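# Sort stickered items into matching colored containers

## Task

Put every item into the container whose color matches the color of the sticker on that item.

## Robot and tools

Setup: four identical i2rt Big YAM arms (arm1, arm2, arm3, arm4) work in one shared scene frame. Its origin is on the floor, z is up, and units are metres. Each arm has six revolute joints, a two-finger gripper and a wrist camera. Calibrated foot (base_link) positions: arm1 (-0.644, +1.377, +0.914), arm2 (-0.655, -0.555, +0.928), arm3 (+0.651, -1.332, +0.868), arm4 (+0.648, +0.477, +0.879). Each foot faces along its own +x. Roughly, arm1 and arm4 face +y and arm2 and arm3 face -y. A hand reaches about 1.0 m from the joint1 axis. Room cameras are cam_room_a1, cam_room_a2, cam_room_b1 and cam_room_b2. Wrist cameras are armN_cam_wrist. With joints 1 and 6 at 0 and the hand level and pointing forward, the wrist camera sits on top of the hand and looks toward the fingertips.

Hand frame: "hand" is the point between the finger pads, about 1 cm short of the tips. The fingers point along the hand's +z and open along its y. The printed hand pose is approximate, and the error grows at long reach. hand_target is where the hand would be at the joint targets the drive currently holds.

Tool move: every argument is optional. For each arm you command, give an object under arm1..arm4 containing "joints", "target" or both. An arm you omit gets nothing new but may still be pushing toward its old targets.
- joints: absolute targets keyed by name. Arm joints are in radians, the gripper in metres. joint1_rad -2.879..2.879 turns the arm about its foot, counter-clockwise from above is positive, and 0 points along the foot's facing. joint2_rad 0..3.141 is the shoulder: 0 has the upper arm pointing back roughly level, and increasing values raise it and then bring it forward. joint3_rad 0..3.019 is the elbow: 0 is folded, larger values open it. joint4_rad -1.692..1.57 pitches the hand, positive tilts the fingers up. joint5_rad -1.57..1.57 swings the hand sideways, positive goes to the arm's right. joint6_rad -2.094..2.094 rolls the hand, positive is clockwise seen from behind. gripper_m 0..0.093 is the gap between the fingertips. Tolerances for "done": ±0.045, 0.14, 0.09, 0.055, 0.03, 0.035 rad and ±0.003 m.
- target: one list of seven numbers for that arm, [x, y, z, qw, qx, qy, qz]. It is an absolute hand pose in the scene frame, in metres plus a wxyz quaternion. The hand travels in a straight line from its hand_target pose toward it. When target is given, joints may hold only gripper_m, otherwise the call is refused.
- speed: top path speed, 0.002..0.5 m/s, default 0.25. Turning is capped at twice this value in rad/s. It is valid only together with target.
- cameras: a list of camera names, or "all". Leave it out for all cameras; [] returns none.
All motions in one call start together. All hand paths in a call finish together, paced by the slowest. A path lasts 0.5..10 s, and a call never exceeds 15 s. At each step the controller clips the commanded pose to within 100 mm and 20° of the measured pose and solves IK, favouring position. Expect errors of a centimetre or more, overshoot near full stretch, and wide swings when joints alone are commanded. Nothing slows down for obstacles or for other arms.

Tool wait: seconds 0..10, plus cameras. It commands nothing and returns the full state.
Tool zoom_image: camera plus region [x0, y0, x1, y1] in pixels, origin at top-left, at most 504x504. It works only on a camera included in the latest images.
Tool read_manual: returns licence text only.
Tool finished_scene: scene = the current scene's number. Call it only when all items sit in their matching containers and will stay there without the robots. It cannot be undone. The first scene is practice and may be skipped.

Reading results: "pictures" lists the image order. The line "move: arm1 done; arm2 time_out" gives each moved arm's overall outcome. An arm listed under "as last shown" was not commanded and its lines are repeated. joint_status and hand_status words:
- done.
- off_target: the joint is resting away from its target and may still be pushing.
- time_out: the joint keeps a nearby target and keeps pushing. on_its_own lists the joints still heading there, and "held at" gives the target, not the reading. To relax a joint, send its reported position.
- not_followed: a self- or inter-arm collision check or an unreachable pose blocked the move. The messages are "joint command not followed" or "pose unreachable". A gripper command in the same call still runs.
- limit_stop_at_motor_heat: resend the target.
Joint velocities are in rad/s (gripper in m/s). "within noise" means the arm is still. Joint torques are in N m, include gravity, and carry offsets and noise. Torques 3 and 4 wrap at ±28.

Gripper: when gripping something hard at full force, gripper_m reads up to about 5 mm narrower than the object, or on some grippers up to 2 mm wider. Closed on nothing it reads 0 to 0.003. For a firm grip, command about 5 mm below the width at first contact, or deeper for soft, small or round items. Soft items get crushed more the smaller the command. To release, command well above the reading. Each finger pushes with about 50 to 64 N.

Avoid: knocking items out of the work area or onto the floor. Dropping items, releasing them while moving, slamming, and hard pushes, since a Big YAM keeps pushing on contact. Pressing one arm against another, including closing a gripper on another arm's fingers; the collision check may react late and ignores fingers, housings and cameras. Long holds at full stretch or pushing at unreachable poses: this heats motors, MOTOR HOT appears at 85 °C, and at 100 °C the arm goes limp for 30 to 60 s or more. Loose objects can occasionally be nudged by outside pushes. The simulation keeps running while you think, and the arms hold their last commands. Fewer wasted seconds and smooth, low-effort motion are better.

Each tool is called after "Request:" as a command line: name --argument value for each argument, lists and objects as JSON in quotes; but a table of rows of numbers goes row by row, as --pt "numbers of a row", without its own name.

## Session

Request:
move

Request:
zoom_image --camera "cam_room_b1" --region '[84, 0, 588, 504]'

Request:
zoom_image --camera "cam_room_b2" --region '[84, 0, 588, 504]'

Scene clock: 0.00 s.
Joint torques (N m): no reading
Motor temperatures (°C): arm1=[20 23 29 23 21 21 21] | arm2=[23 24 28 22 22 20 23] | arm3=[24 23 24 23 24 23 23] | arm4=[22 22 25 22 24 21 24]
Heat: arm1: hottest joint3_rad 29 °C; arm2: hottest joint3_rad 28 °C; arm3: hottest joint1_rad 24 °C; arm4: hottest joint3_rad 25 °C.
Joint velocities: within noise
arm1.joint_positions: joint1_rad=+0.263 joint2_rad=+0.541 joint3_rad=+1.448 joint4_rad=-1.274 joint5_rad=+0.156 joint6_rad=+0.460 gripper_m=+0.09396
arm1.joint_status: not commanded
arm1.hand: x=-0.6722 y=+1.5689 z=+1.5123 quat_wxyz=(-0.269, +0.505, -0.648, -0.503) (m; scene frame)
arm1.hand_target: x=-0.6707 y=+1.5650 z=+1.5243 quat_wxyz=(-0.273, +0.499, -0.642, -0.514) (m; scene frame)
arm1.hand_status: not commanded
arm2.joint_positions: joint1_rad=+0.198 joint2_rad=+0.259 joint3_rad=+1.632 joint4_rad=-1.245 joint5_rad=-0.167 joint6_rad=+0.724 gripper_m=+0.09396
arm2.joint_status: not commanded
arm2.hand: x=-0.6328 y=-0.5393 z=+1.6268 quat_wxyz=(-0.736, -0.518, -0.413, +0.142) (m; scene frame)
arm2.hand_target: x=-0.6348 y=-0.5332 z=+1.6300 quat_wxyz=(-0.741, -0.512, -0.410, +0.144) (m; scene frame)
arm2.hand_status: not commanded
arm3.joint_positions: joint1_rad=-0.202 joint2_rad=+0.522 joint3_rad=+1.369 joint4_rad=-1.376 joint5_rad=-0.141 joint6_rad=+0.009 gripper_m=+0.09396
arm3.joint_status: not commanded
arm3.hand: x=+0.6122 y=-1.5130 z=+1.4112 quat_wxyz=(-0.346, -0.682, -0.528, +0.369) (m; scene frame)
arm3.hand_target: x=+0.6130 y=-1.5103 z=+1.4212 quat_wxyz=(-0.352, -0.676, -0.525, +0.378) (m; scene frame)
arm3.hand_status: not commanded
arm4.joint_positions: joint1_rad=+0.128 joint2_rad=+0.492 joint3_rad=+1.422 joint4_rad=-1.388 joint5_rad=-0.180 joint6_rad=-0.624 gripper_m=+0.09396
arm4.joint_status: not commanded
arm4.hand: x=+0.5903 y=+0.6373 z=+1.4468 quat_wxyz=(-0.401, +0.802, -0.272, -0.348) (m; scene frame)
arm4.hand_target: x=+0.5910 y=+0.6334 z=+1.4564 quat_wxyz=(-0.410, +0.797, -0.269, -0.353) (m; scene frame)
arm4.hand_status: not commanded
pictures: arm1_cam_wrist, arm2_cam_wrist, arm3_cam_wrist, arm4_cam_wrist, cam_room_a1, cam_room_a2, cam_room_b1, cam_room_b2
Images, in order (width x height): arm1_cam_wrist 672x504, arm2_cam_wrist 672x504, arm3_cam_wrist 672x504, arm4_cam_wrist 672x504, cam_room_a1 672x504, cam_room_a2 672x504, cam_room_b1 672x504, cam_room_b2 672x504.

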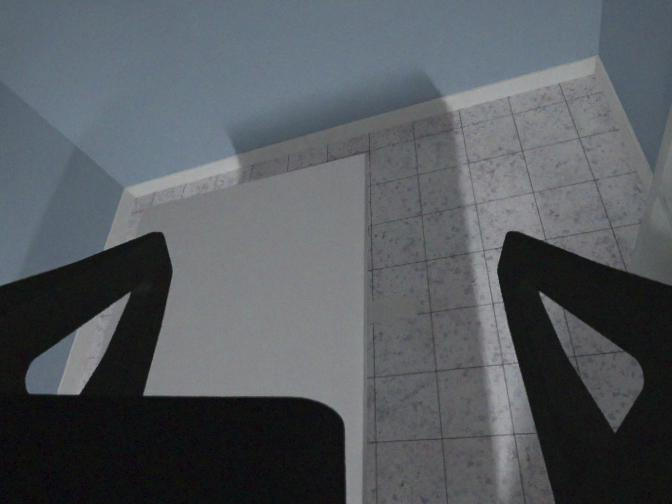

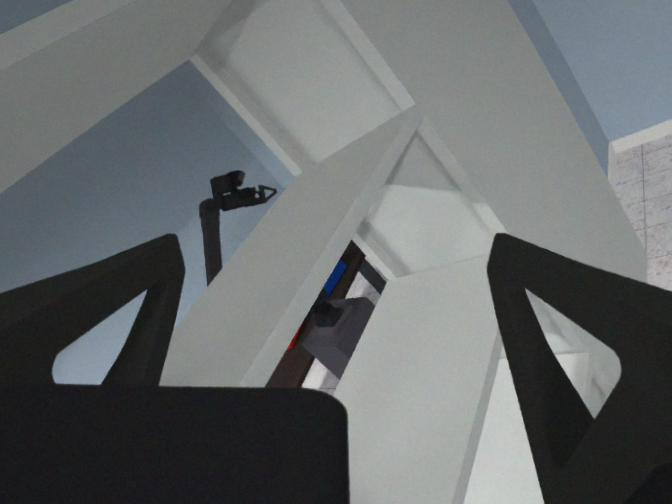

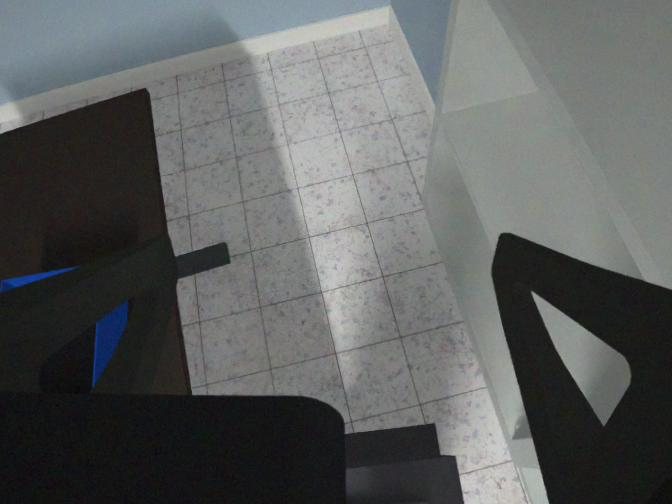

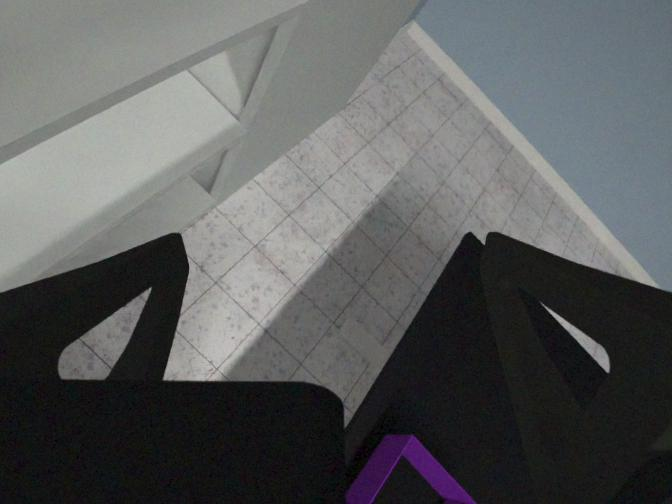

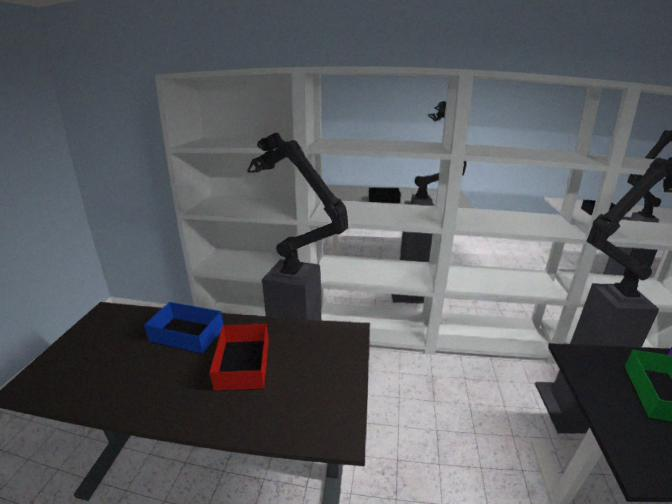

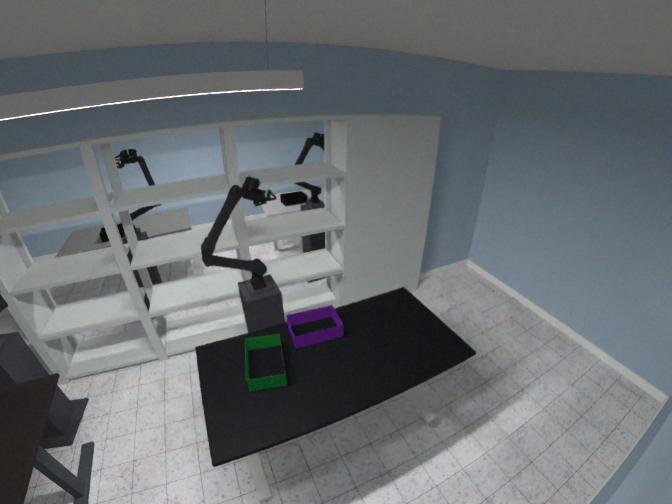

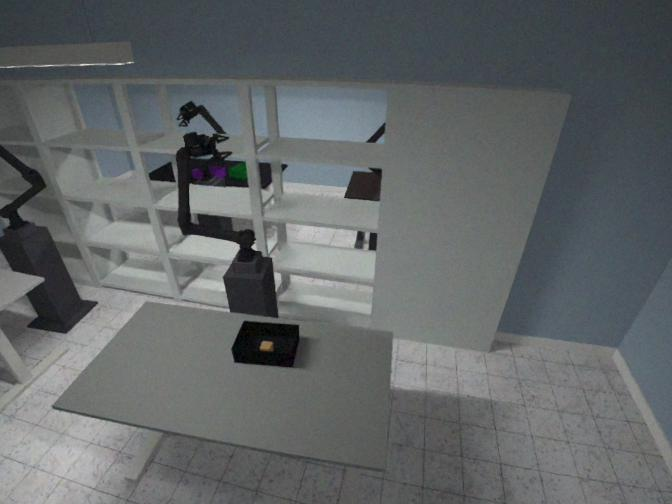

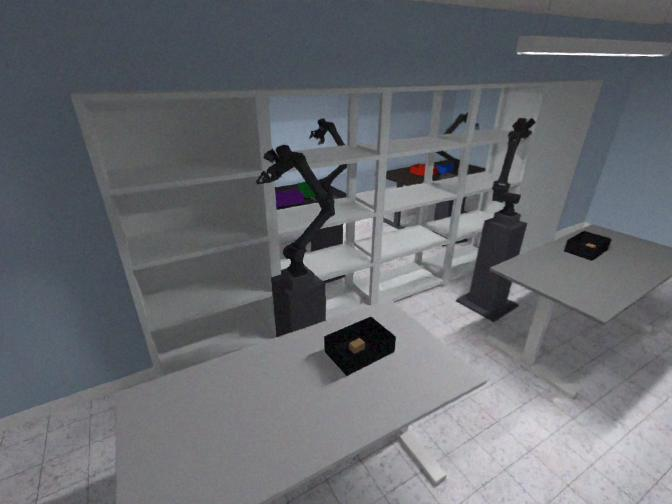

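Scaled by 1.000.

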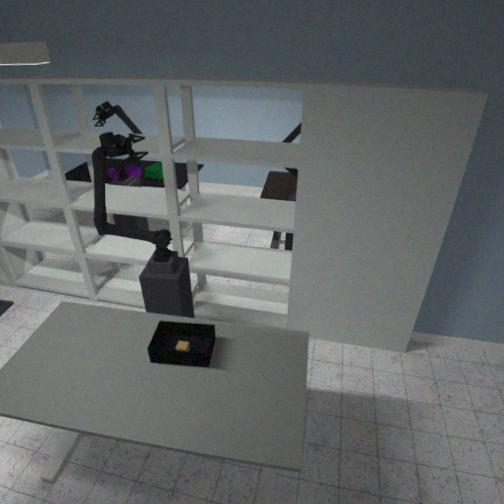

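Scaled by 1.000.

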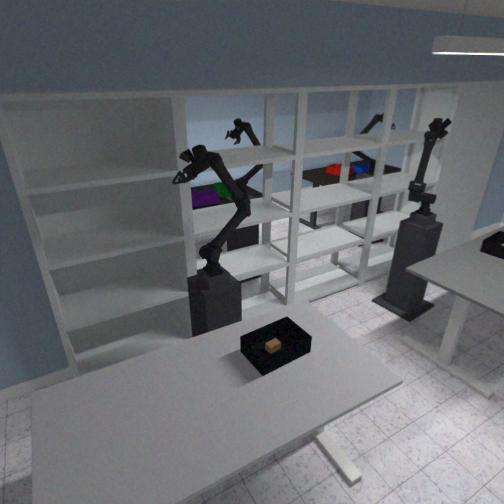

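Request:
move --arm1 '{"joints":{"joint1_rad":1.501,"joint2_rad":1.1948,"joint3_rad":1.2632,"joint4_rad":-1.1156,"joint5_rad":0,"joint6_rad":0}}' --arm2 '{"joints":{"joint1_rad":-1.687,"joint2_rad":1.1948,"joint3_rad":1.2632,"joint4_rad":-1.1156,"joint5_rad":0,"joint6_rad":0}}' --arm3 '{"joints":{"joint1_rad":1.691,"joint2_rad":1.1948,"joint3_rad":1.2632,"joint4_rad":-1.1156,"joint5_rad":0,"joint6_rad":0}}' --arm4 '{"joints":{"joint1_rad":-1.628,"joint2_rad":1.1948,"joint3_rad":1.2632,"joint4_rad":-1.1156,"joint5_rad":0,"joint6_rad":0}}'

Request:
zoom_image --camera "arm1_cam_wrist" --region '[168, 130, 504, 382]'

Request:
zoom_image --camera "arm2_cam_wrist" --region '[168, 130, 504, 382]'

Request:
zoom_image --camera "cam_room_b1" --region '[220, 300, 320, 375]'

Request:
zoom_image --camera "cam_room_b2" --region '[310, 310, 410, 385]'

Scene clock: 8.63 s.
Joint torques (N m): arm1=[-1.55 -7.94 13.65 1.47 0.07 -0.05] | arm2=[0.97 -9.88 12.51 1.98 -0.04 -0.08] | arm3=[1.44 -11.4 10.11 1.18 0.11 -0.11] | arm4=[1.38 -11.75 10.24 1.1 0.04 0.13]
Motor temperatures (°C): arm1=[20 23 30 23 21 21 21] | arm2=[23 24 29 22 22 20 23] | arm3=[24 23 25 23 24 23 23] | arm4=[22 22 26 22 24 21 24]
Heat: arm1: hottest joint3_rad 30 °C; arm2: hottest joint3_rad 29 °C; arm3: hottest joint3_rad 25 °C; arm4: hottest joint3_rad 26 °C.
move: arm1 done; arm2 done; arm3 done; arm4 done
Joint velocities: within noise
arm1.joint_positions: joint1_rad=+1.500 joint2_rad=+1.211 joint3_rad=+1.240 joint4_rad=-1.125 joint5_rad=-0.002 joint6_rad=+0.007 gripper_m=+0.09398
arm1.joint_status: all done
arm1.hand: x=-1.0853 y=+1.3777 z=+1.2224 quat_wxyz=(+0.000, +0.970, -0.004, -0.243) (m; scene frame)
arm1.hand_target: x=-1.0885 y=+1.3773 z=+1.2418 quat_wxyz=(-0.001, +0.964, +0.000, -0.266) (m; scene frame)
arm1.hand_status: not commanded
arm2.joint_positions: joint1_rad=-1.690 joint2_rad=+1.189 joint3_rad=+1.252 joint4_rad=-1.121 joint5_rad=+0.000 joint6_rad=+0.015 gripper_m=+0.09399
arm2.joint_status: all done
arm2.hand: x=-1.1012 y=-0.5547 z=+1.2445 quat_wxyz=(+0.000, -0.967, +0.008, +0.253) (m; scene frame)
arm2.hand_target: x=-1.1056 y=-0.5561 z=+1.2482 quat_wxyz=(+0.001, -0.966, -0.001, +0.258) (m; scene frame)
arm2.hand_status: not commanded
arm3.joint_positions: joint1_rad=+1.687 joint2_rad=+1.208 joint3_rad=+1.257 joint4_rad=-1.120 joint5_rad=-0.002 joint6_rad=+0.006 gripper_m=+0.09398
arm3.joint_status: all done
arm3.hand: x=+1.1009 y=-1.3293 z=+1.1798 quat_wxyz=(-0.248, -0.003, -0.969, +0.006) (m; scene frame)
arm3.hand_target: x=+1.1005 y=-1.3279 z=+1.1886 quat_wxyz=(-0.259, +0.001, -0.966, +0.007) (m; scene frame)
arm3.hand_status: not commanded
arm4.joint_positions: joint1_rad=-1.633 joint2_rad=+1.211 joint3_rad=+1.247 joint4_rad=-1.124 joint5_rad=+0.001 joint6_rad=-0.012 gripper_m=+0.09398
arm4.joint_status: all done
arm4.hand: x=+1.0972 y=+0.4753 z=+1.1818 quat_wxyz=(-0.237, +0.004, -0.972, +0.004) (m; scene frame)
arm4.hand_target: x=+1.0994 y=+0.4776 z=+1.1979 quat_wxyz=(-0.257, +0.000, -0.967, +0.002) (m; scene frame)
arm4.hand_status: not commanded
pictures: arm1_cam_wrist, arm2_cam_wrist, arm3_cam_wrist, arm4_cam_wrist, cam_room_a1, cam_room_a2, cam_room_b1, cam_room_b2
Images, in order (width x height): arm1_cam_wrist 672x504, arm2_cam_wrist 672x504, arm3_cam_wrist 672x504, arm4_cam_wrist 672x504, cam_room_a1 672x504, cam_room_a2 672x504, cam_room_b1 672x504, cam_room_b2 672x504.

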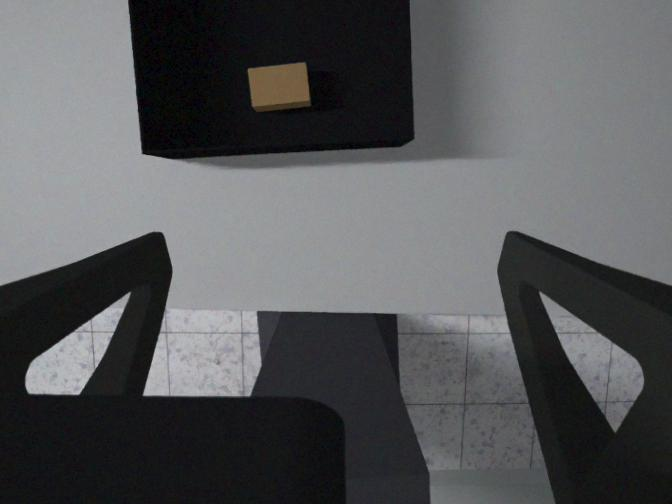

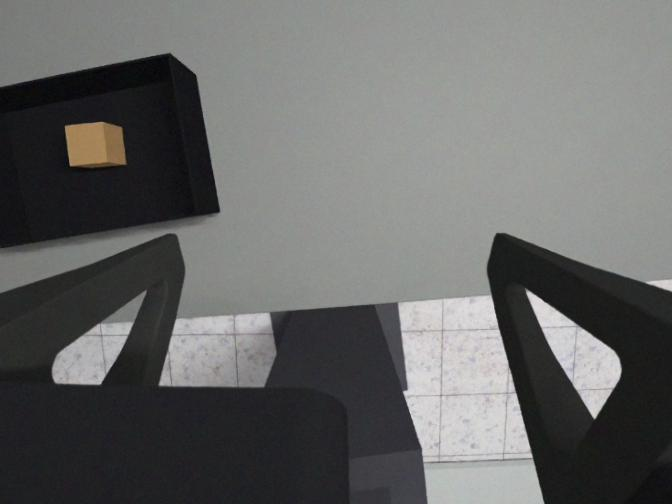

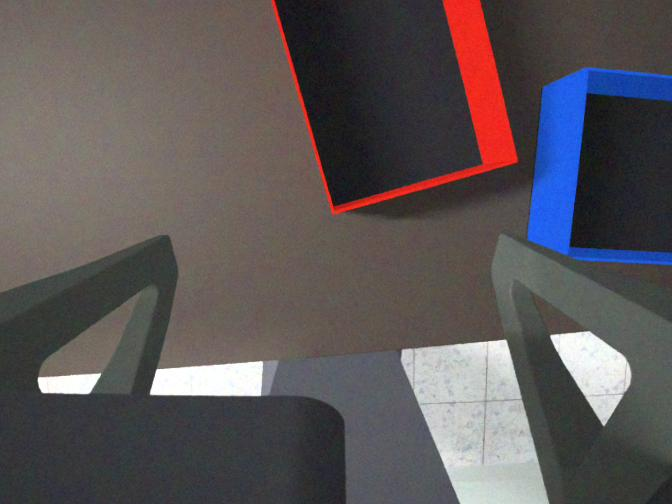

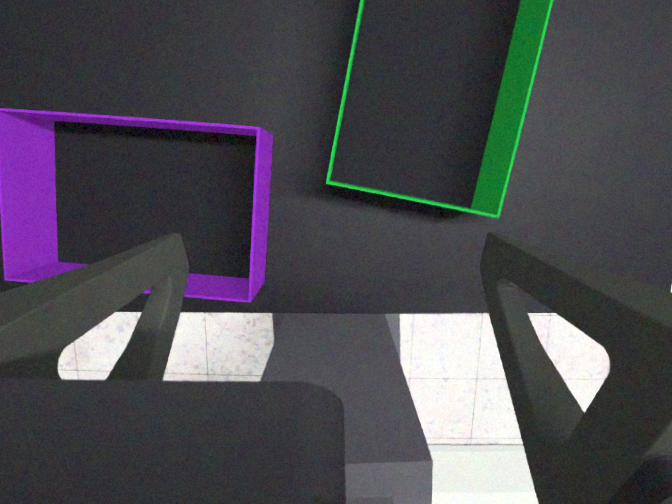

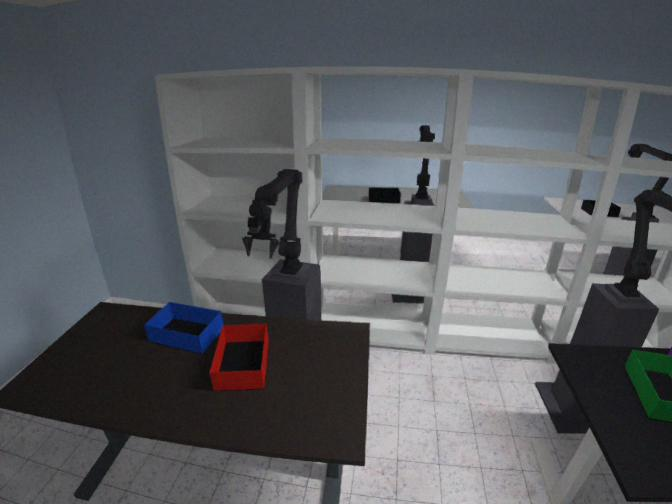

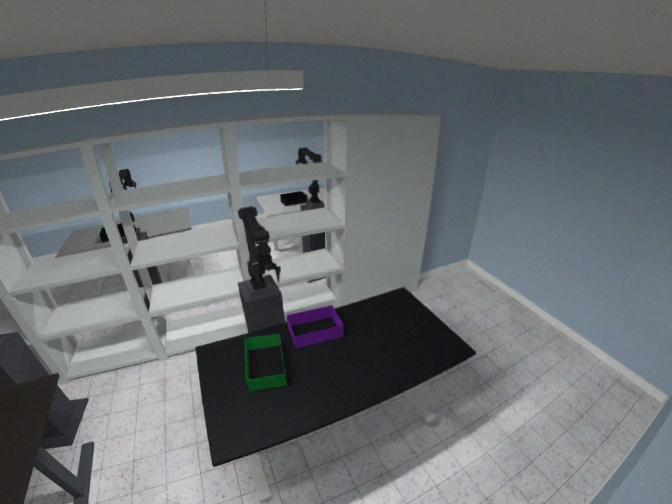

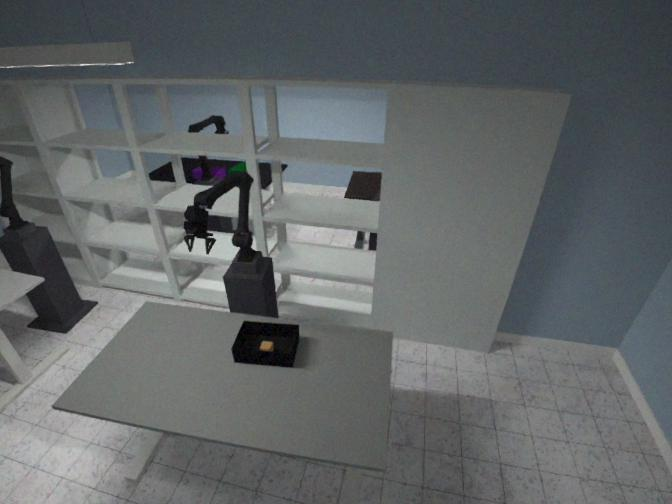

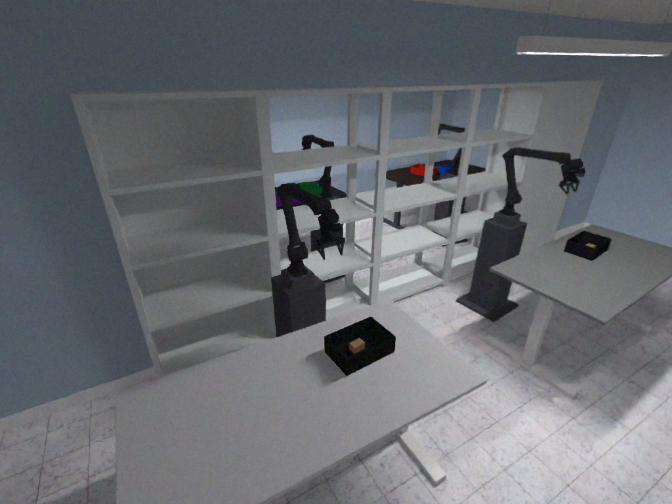

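Scaled by 1.500.

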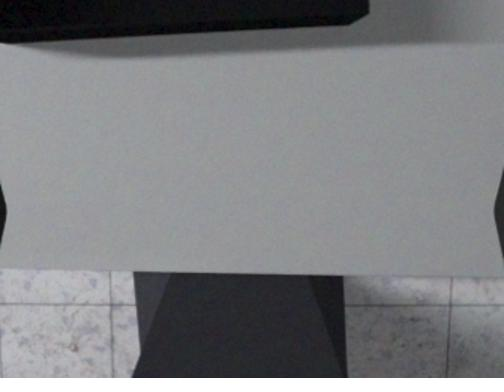

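Scaled by 1.500.

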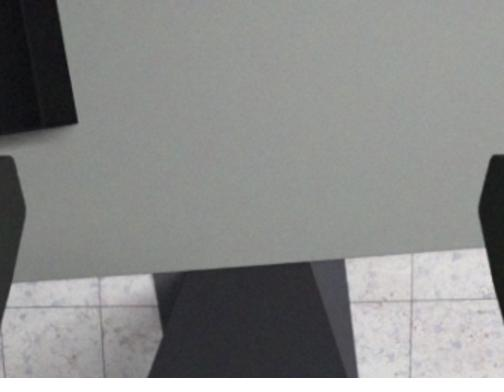

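Scaled by 5.040.

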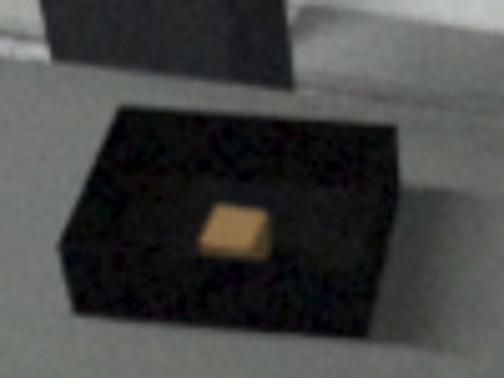

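Scaled by 5.040.

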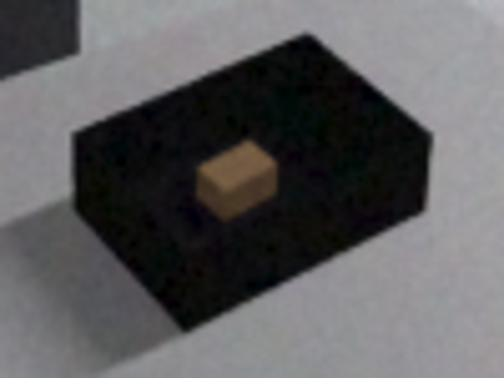

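Request:
move --arm1 '{"joints":{"joint1_rad":1.623,"joint2_rad":2.0181,"joint3_rad":1.4952,"joint4_rad":-1.0479,"joint5_rad":0,"joint6_rad":-1.515}}' --arm2 '{"joints":{"joint1_rad":-1.1338,"joint2_rad":2.1116,"joint3_rad":1.6141,"joint4_rad":-1.0733,"joint5_rad":0,"joint6_rad":2.08}}' --arm3 '{"joints":{"joint2_rad":0.486,"joint3_rad":0.582,"joint4_rad":-0.445}}' --arm4 '{"joints":{"joint2_rad":0.486,"joint3_rad":0.582,"joint4_rad":-0.445}}' --cameras '["arm1_cam_wrist","arm2_cam_wrist","cam_room_b1","cam_room_b2"]'

Request:
zoom_image --camera "arm1_cam_wrist" --region '[168, 252, 504, 504]'

Request:
zoom_image --camera "arm2_cam_wrist" --region '[168, 252, 504, 504]'

Scene clock: 140.97 s.
Joint torques (N m): arm1=[-2.32 -17.38 10.76 0.44 -0.02 -0.08] | arm2=[0.79 -23.12 9.95 0.38 0.11 0.21] | arm3=[1.73 -0.56 10.07 2.58 0.11 -0.1] | arm4=[1.14 -0.73 10.22 2.03 0.09 0.16]
Motor temperatures (°C): arm1=[20 24 36 23 21 21 21] | arm2=[23 25 38 22 22 20 23] | arm3=[24 24 31 23 24 23 23] | arm4=[21 23 39 22 24 21 24]
Heat: arm1: hottest joint3_rad 36 °C; arm2: hottest joint3_rad 38 °C; arm3: hottest joint3_rad 31 °C; arm4: hottest joint3_rad 39 °C.
move: arm1 done; arm2 done; arm3 done; arm4 done
Joint velocities: within noise
arm1.joint_positions: joint1_rad=+1.630 joint2_rad=+2.041 joint3_rad=+1.472 joint4_rad=-1.051 joint5_rad=+0.000 joint6_rad=-1.507 gripper_m=+0.09400
arm1.joint_status: all done
arm1.hand: x=-1.2030 y=+1.3060 z=+0.9084 quat_wxyz=(+0.009, +0.684, +0.729, +0.014) (m; scene frame)
arm1.hand_target: x=-1.2173 y=+1.3081 z=+0.9287 quat_wxyz=(-0.007, +0.684, +0.730, -0.004) (m; scene frame)
arm1.hand_status: not commanded
arm2.joint_positions: joint1_rad=-1.134 joint2_rad=+2.118 joint3_rad=+1.603 joint4_rad=-1.071 joint5_rad=-0.001 joint6_rad=+2.065 gripper_m=+0.09402
arm2.joint_status: all done
arm2.hand: x=-1.1705 y=-0.8732 z=+0.9110 quat_wxyz=(+0.009, -0.728, +0.686, -0.002) (m; scene frame)
arm2.hand_target: x=-1.1745 y=-0.8761 z=+0.9181 quat_wxyz=(+0.002, -0.723, +0.691, +0.000) (m; scene frame)
arm2.hand_status: not commanded
arm3.joint_positions: joint1_rad=+1.687 joint2_rad=+0.490 joint3_rad=+0.585 joint4_rad=-0.463 joint5_rad=-0.002 joint6_rad=+0.006 gripper_m=+0.09398
arm3.joint_status: all done
arm3.hand: x=+0.9800 y=-1.3288 z=+1.1842 quat_wxyz=(-0.566, +0.000, -0.824, +0.004) (m; scene frame)
arm3.hand_target: x=+0.9807 y=-1.3279 z=+1.1879 quat_wxyz=(-0.574, +0.004, -0.819, +0.006) (m; scene frame)
arm3.hand_status: not commanded
arm4.joint_positions: joint1_rad=-1.633 joint2_rad=+0.492 joint3_rad=+0.577 joint4_rad=-0.466 joint5_rad=+0.001 joint6_rad=-0.012 gripper_m=+0.09398
arm4.joint_status: all done
arm4.hand: x=+0.9785 y=+0.4760 z=+1.1876 quat_wxyz=(-0.558, +0.004, -0.830, +0.007) (m; scene frame)
arm4.hand_target: x=+0.9794 y=+0.4777 z=+1.1975 quat_wxyz=(-0.572, +0.001, -0.820, +0.002) (m; scene frame)
arm4.hand_status: not commanded
pictures: arm1_cam_wrist, arm2_cam_wrist, cam_room_b1, cam_room_b2
Images, in order (width x height): arm1_cam_wrist 672x504, arm2_cam_wrist 672x504, cam_room_b1 672x504, cam_room_b2 672x504.

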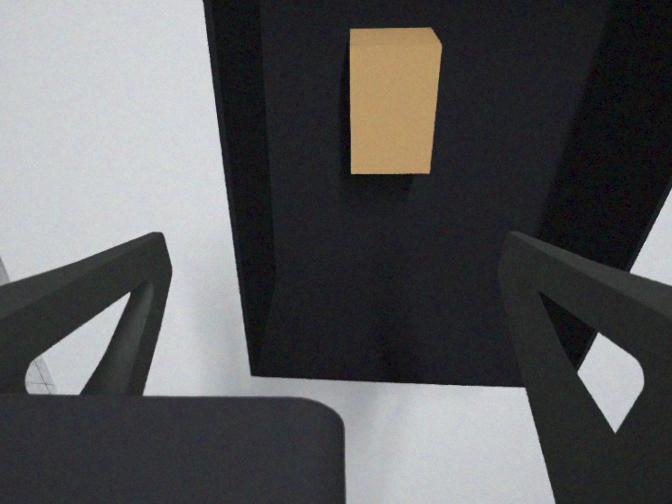

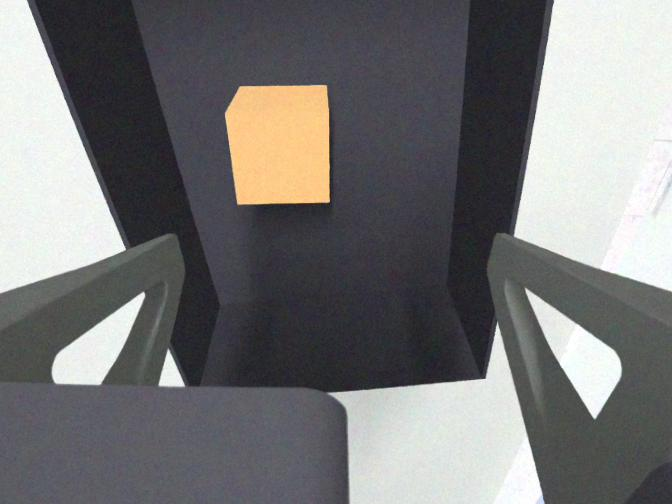

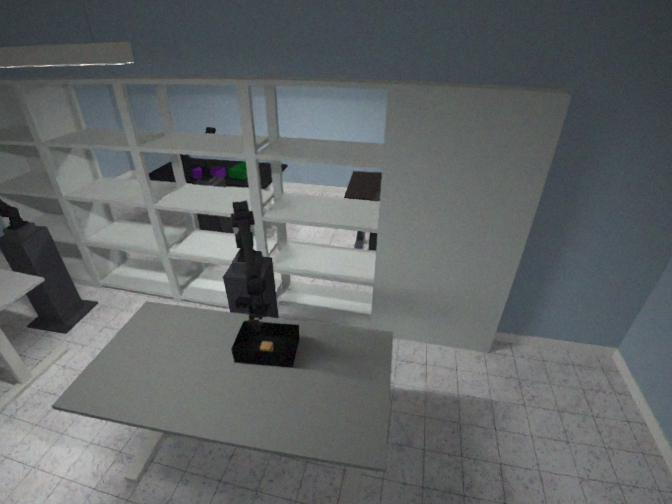

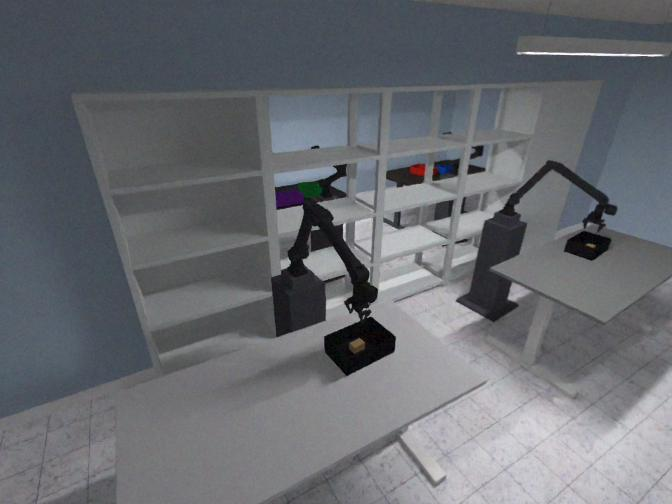

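Scaled by 1.500.

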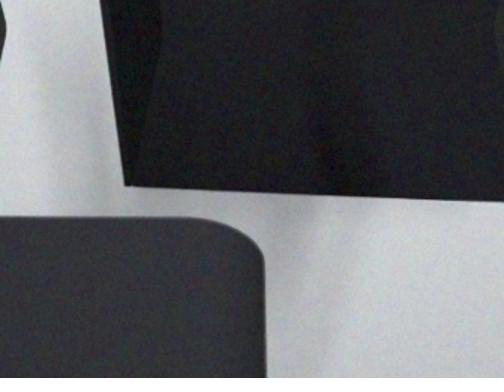

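Scaled by 1.500.

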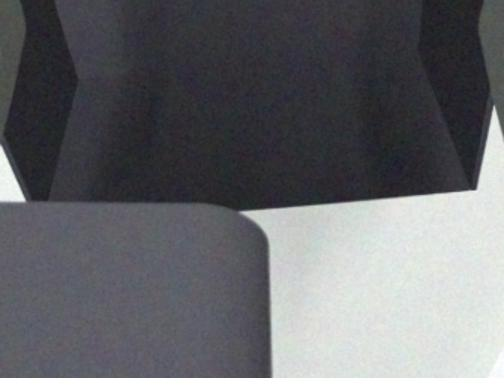

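Request:
move --arm1 '{"target":[-1.2405,1.317,0.81,-0.0109,0.6839,0.7295,-0.0103],"joints":{"gripper_m":0.066},"speed":0.15}' --arm2 '{"target":[-1.203,-0.913,0.812,0.0088,0.7355,-0.6775,-0.0021],"joints":{"gripper_m":0.08},"speed":0.15}' --arm3 '{"joints":{"joint1_rad":-1.987}}' --arm4 '{"joints":{"joint1_rad":0.905}}' --cameras '["arm1_cam_wrist","arm2_cam_wrist"]'

Scene clock: 184.50 s.
Joint torques (N m): arm1=[-3.08 -17.32 10.76 0.76 -0.08 -0.1] | arm2=[1.32 -21.48 12.37 0.95 0.02 0.09] | arm3=[0.56 -0.67 10.07 2.48 -0.09 -0.11] | arm4=[0.85 -1.2 10.11 2.11 0.18 0.14]
Motor temperatures (°C): arm1=[20 27 36 23 21 21 21] | arm2=[23 26 34 22 22 20 23] | arm3=[24 24 31 23 24 23 23] | arm4=[21 22 36 22 24 21 24]
Heat: arm1: hottest joint3_rad 36 °C; arm2: hottest joint3_rad 34 °C; arm3: hottest joint3_rad 31 °C; arm4: hottest joint3_rad 36 °C.
move: arm1 off_target; arm2 off_target; arm3 done; arm4 done
Joint velocities: within noise
arm1.joint_positions: joint1_rad=+1.615 joint2_rad=+2.231 joint3_rad=+1.472 joint4_rad=-0.840 joint5_rad=+0.000 joint6_rad=-1.526 gripper_m=+0.06606
arm1.joint_status: all done
arm1.hand: x=-1.2198 y=+1.3130 z=+0.8021 quat_wxyz=(+0.003, +0.683, +0.731, +0.006) (m; scene frame)
arm1.hand_target: x=-1.2398 y=+1.3171 z=+0.8106 quat_wxyz=(-0.011, +0.684, +0.730, -0.010) (m; scene frame)
arm1.hand_status: off_target (0.022 m and 2.4 deg from the pose sent, 0.106 m and 3.6 deg at the start)
arm2.joint_positions: joint1_rad=-1.117 joint2_rad=+2.319 joint3_rad=+1.689 joint4_rad=-0.946 joint5_rad=-0.001 joint6_rad=+2.065 gripper_m=+0.08009
arm2.joint_status: all done
arm2.hand: x=-1.1904 y=-0.8988 z=+0.8167 quat_wxyz=(+0.005, -0.734, +0.679, -0.001) (m; scene frame)
arm2.hand_target: x=-1.2022 y=-0.9125 z=+0.8125 quat_wxyz=(-0.009, -0.735, +0.677, +0.002) (m; scene frame)
arm2.hand_status: off_target (0.020 m and 1.6 deg from the pose sent, 0.112 m and 2.5 deg at the start)
arm3.joint_positions: joint1_rad=-1.977 joint2_rad=+0.490 joint3_rad=+0.585 joint4_rad=-0.460 joint5_rad=+0.002 joint6_rad=+0.005 gripper_m=+0.09402
arm3.joint_status: all done
arm3.hand: x=+0.3662 y=-1.1607 z=+1.1818 quat_wxyz=(+0.142, -0.796, +0.221, +0.545) (m; scene frame)
arm3.hand_target: x=+0.3672 y=-1.1579 z=+1.1849 quat_wxyz=(+0.147, -0.791, +0.221, +0.551) (m; scene frame)
arm3.hand_status: not commanded
arm4.joint_positions: joint1_rad=+0.903 joint2_rad=+0.492 joint3_rad=+0.577 joint4_rad=-0.466 joint5_rad=-0.002 joint6_rad=-0.011 gripper_m=+0.09402
arm4.joint_status: all done
arm4.hand: x=+0.3798 y=+0.6673 z=+1.1898 quat_wxyz=(-0.169, +0.790, -0.245, -0.535) (m; scene frame)
arm4.hand_target: x=+0.3790 y=+0.6677 z=+1.1997 quat_wxyz=(-0.170, +0.780, -0.247, -0.549) (m; scene frame)
arm4.hand_status: not commanded
pictures: arm1_cam_wrist, arm2_cam_wrist
Images, in order (width x height): arm1_cam_wrist 672x504, arm2_cam_wrist 672x504.

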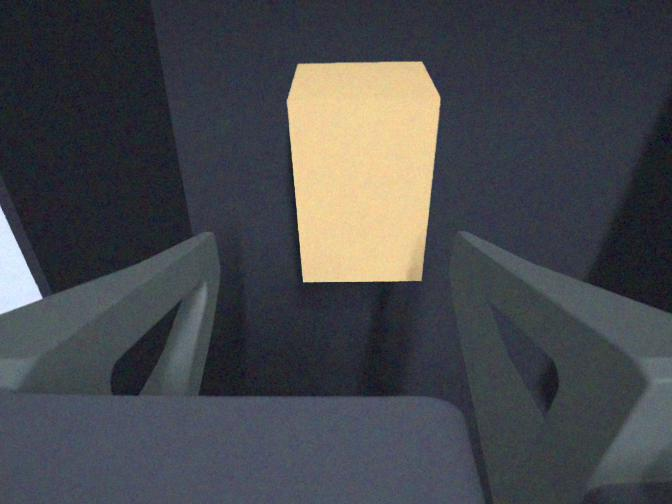

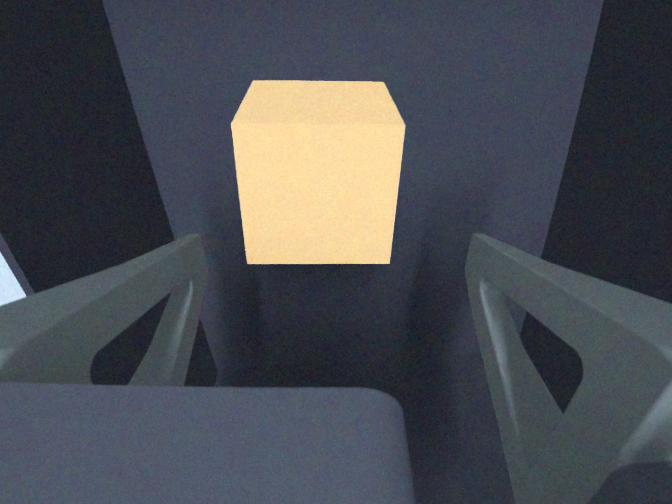

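Request:
move --arm1 '{"target":[-1.2475,1.3175,0.742,-0.0109,0.6839,0.7295,-0.0103],"speed":0.1}' --arm2 '{"target":[-1.208,-0.9165,0.742,0.0088,0.7355,-0.6775,-0.0021],"speed":0.1}' --cameras '["arm1_cam_wrist","arm2_cam_wrist"]'

Request:
move --arm1 '{"joints":{"gripper_m":0.037}}' --arm2 '{"joints":{"gripper_m":0.046}}' --cameras '["arm1_cam_wrist","arm2_cam_wrist"]'

Scene clock: 210.63 s.
Joint torques (N m): arm1=[-2.9 -16.21 10.65 0.8 -0.08 -0.02] | arm2=[1.49 -22.07 11.6 0.99 0.02 0.1] | arm3=[0.5 -0.73 10.07 2.47 -0.08 -0.1] | arm4=[0.97 -1.08 10.22 2.04 0.15 0.18]
Motor temperatures (°C): arm1=[20 26 36 23 21 21 21] | arm2=[23 26 36 22 22 20 23] | arm3=[24 23 31 23 24 23 23] | arm4=[21 22 36 22 24 21 24]
Heat: arm1: hottest joint3_rad 36 °C; arm2: hottest joint3_rad 36 °C; arm3: hottest joint3_rad 31 °C; arm4: hottest joint3_rad 36 °C.
move: arm1 off_target; arm2 off_target
Joint velocities: within noise
arm1.joint_positions: joint1_rad=+1.613 joint2_rad=+2.359 joint3_rad=+1.502 joint4_rad=-0.742 joint5_rad=+0.000 joint6_rad=-1.527 gripper_m=+0.06606
arm1.joint_status: not commanded
arm1.hand: x=-1.2244 y=+1.3137 z=+0.7378 quat_wxyz=(+0.003, +0.683, +0.731, +0.006) (m; scene frame)
arm1.hand_target: x=-1.2467 y=+1.3177 z=+0.7428 quat_wxyz=(-0.011, +0.684, +0.729, -0.010) (m; scene frame)
arm1.hand_status: off_target (0.024 m and 2.4 deg from the pose sent, 0.066 m and 2.5 deg at the start)
arm2.joint_positions: joint1_rad=-1.117 joint2_rad=+2.451 joint3_rad=+1.738 joint4_rad=-0.861 joint5_rad=-0.001 joint6_rad=+2.065 gripper_m=+0.08009
arm2.joint_status: not commanded
arm2.hand: x=-1.1977 y=-0.9033 z=+0.7495 quat_wxyz=(+0.003, -0.734, +0.679, +0.000) (m; scene frame)
arm2.hand_target: x=-1.2073 y=-0.9160 z=+0.7425 quat_wxyz=(-0.009, -0.735, +0.677, +0.002) (m; scene frame)
arm2.hand_status: off_target (0.018 m and 1.4 deg from the pose sent, 0.079 m and 1.6 deg at the start)
arm3, arm4: as last shown
pictures: arm1_cam_wrist, arm2_cam_wrist
Images, in order (width x height): arm1_cam_wrist 672x504, arm2_cam_wrist 672x504.

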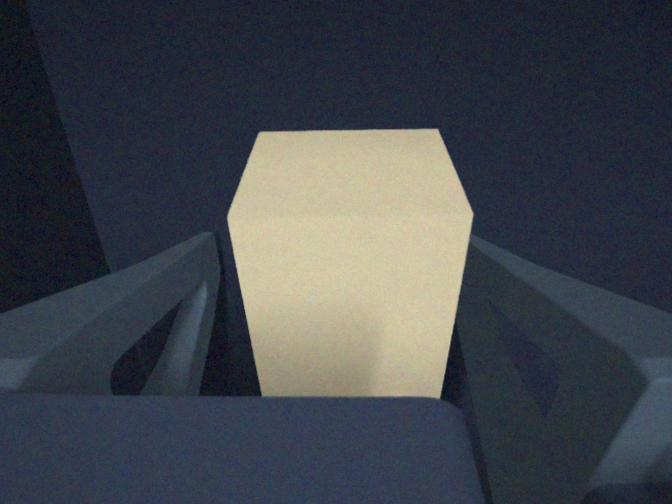

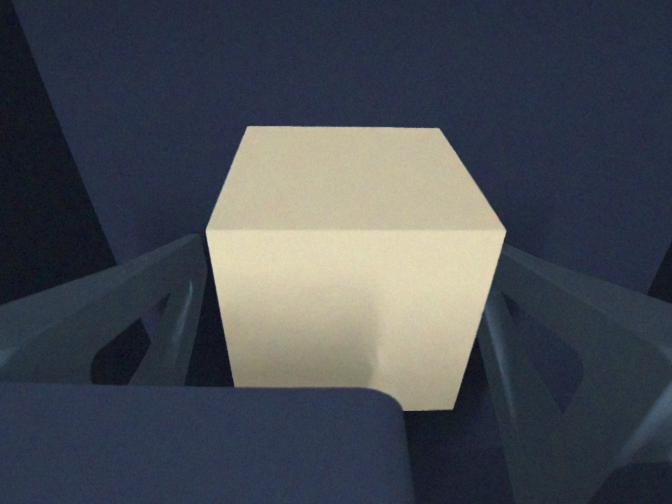

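Scene clock: 211.17 s.
Joint torques (N m): arm1=[-2.73 -16.67 10.39 0.72 -0.08 -0.03] | arm2=[1.49 -22.12 11.58 0.99 0.03 0.1] | arm3=[0.62 -0.56 10.04 2.44 -0.09 -0.1] | arm4=[1.08 -0.91 9.94 2.18 0.17 0.14]
Motor temperatures (°C): arm1=[20 26 36 23 21 21 21] | arm2=[23 26 36 22 22 20 23] | arm3=[24 23 31 23 24 23 23] | arm4=[21 22 36 22 24 21 24]
Heat: arm1: hottest joint3_rad 36 °C; arm2: hottest joint3_rad 36 °C; arm3: hottest joint3_rad 31 °C; arm4: hottest joint3_rad 36 °C.
move: arm1 off_target; arm2 off_target
Joint velocities: within noise
arm1.joint_positions: joint1_rad=+1.613 joint2_rad=+2.359 joint3_rad=+1.503 joint4_rad=-0.741 joint5_rad=+0.000 joint6_rad=-1.528 gripper_m=+0.04380
arm1.joint_status: gripper_m off_target (ended at +0.04383, target +0.03700)
arm1.hand: x=-1.2250 y=+1.3136 z=+0.7380 quat_wxyz=(+0.002, +0.683, +0.731, +0.006) (m; scene frame)
arm1.hand_target: x=-1.2468 y=+1.3177 z=+0.7428 quat_wxyz=(-0.011, +0.684, +0.729, -0.010) (m; scene frame)
arm1.hand_status: not commanded
arm2.joint_positions: joint1_rad=-1.117 joint2_rad=+2.451 joint3_rad=+1.739 joint4_rad=-0.860 joint5_rad=-0.001 joint6_rad=+2.065 gripper_m=+0.05318
arm2.joint_status: gripper_m off_target (ended at +0.05321, target +0.04600)
arm2.hand: x=-1.1980 y=-0.9035 z=+0.7496 quat_wxyz=(+0.003, -0.734, +0.679, +0.000) (m; scene frame)
arm2.hand_target: x=-1.2073 y=-0.9160 z=+0.7425 quat_wxyz=(-0.009, -0.735, +0.677, +0.002) (m; scene frame)
arm2.hand_status: not commanded
arm3, arm4: as last shown
pictures: arm1_cam_wrist, arm2_cam_wrist
Images, in order (width x height): arm1_cam_wrist 672x504, arm2_cam_wrist 672x504.

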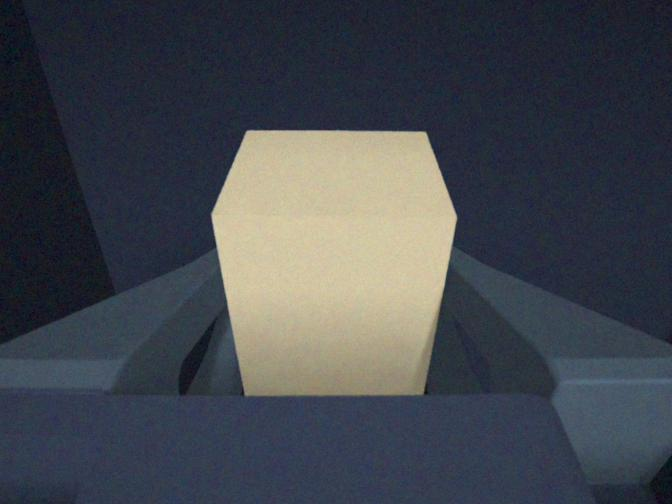

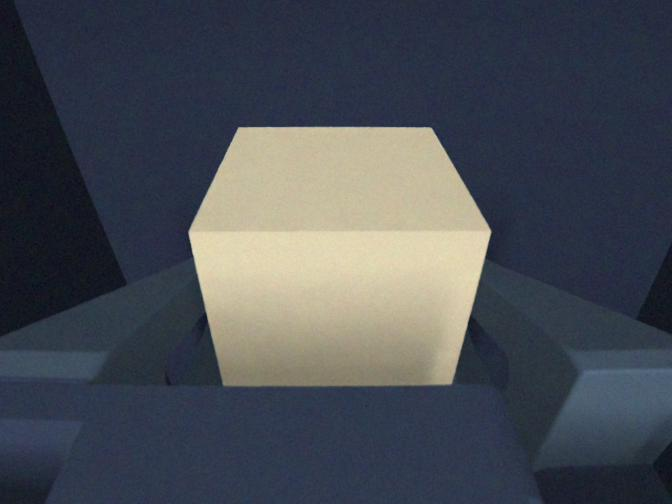

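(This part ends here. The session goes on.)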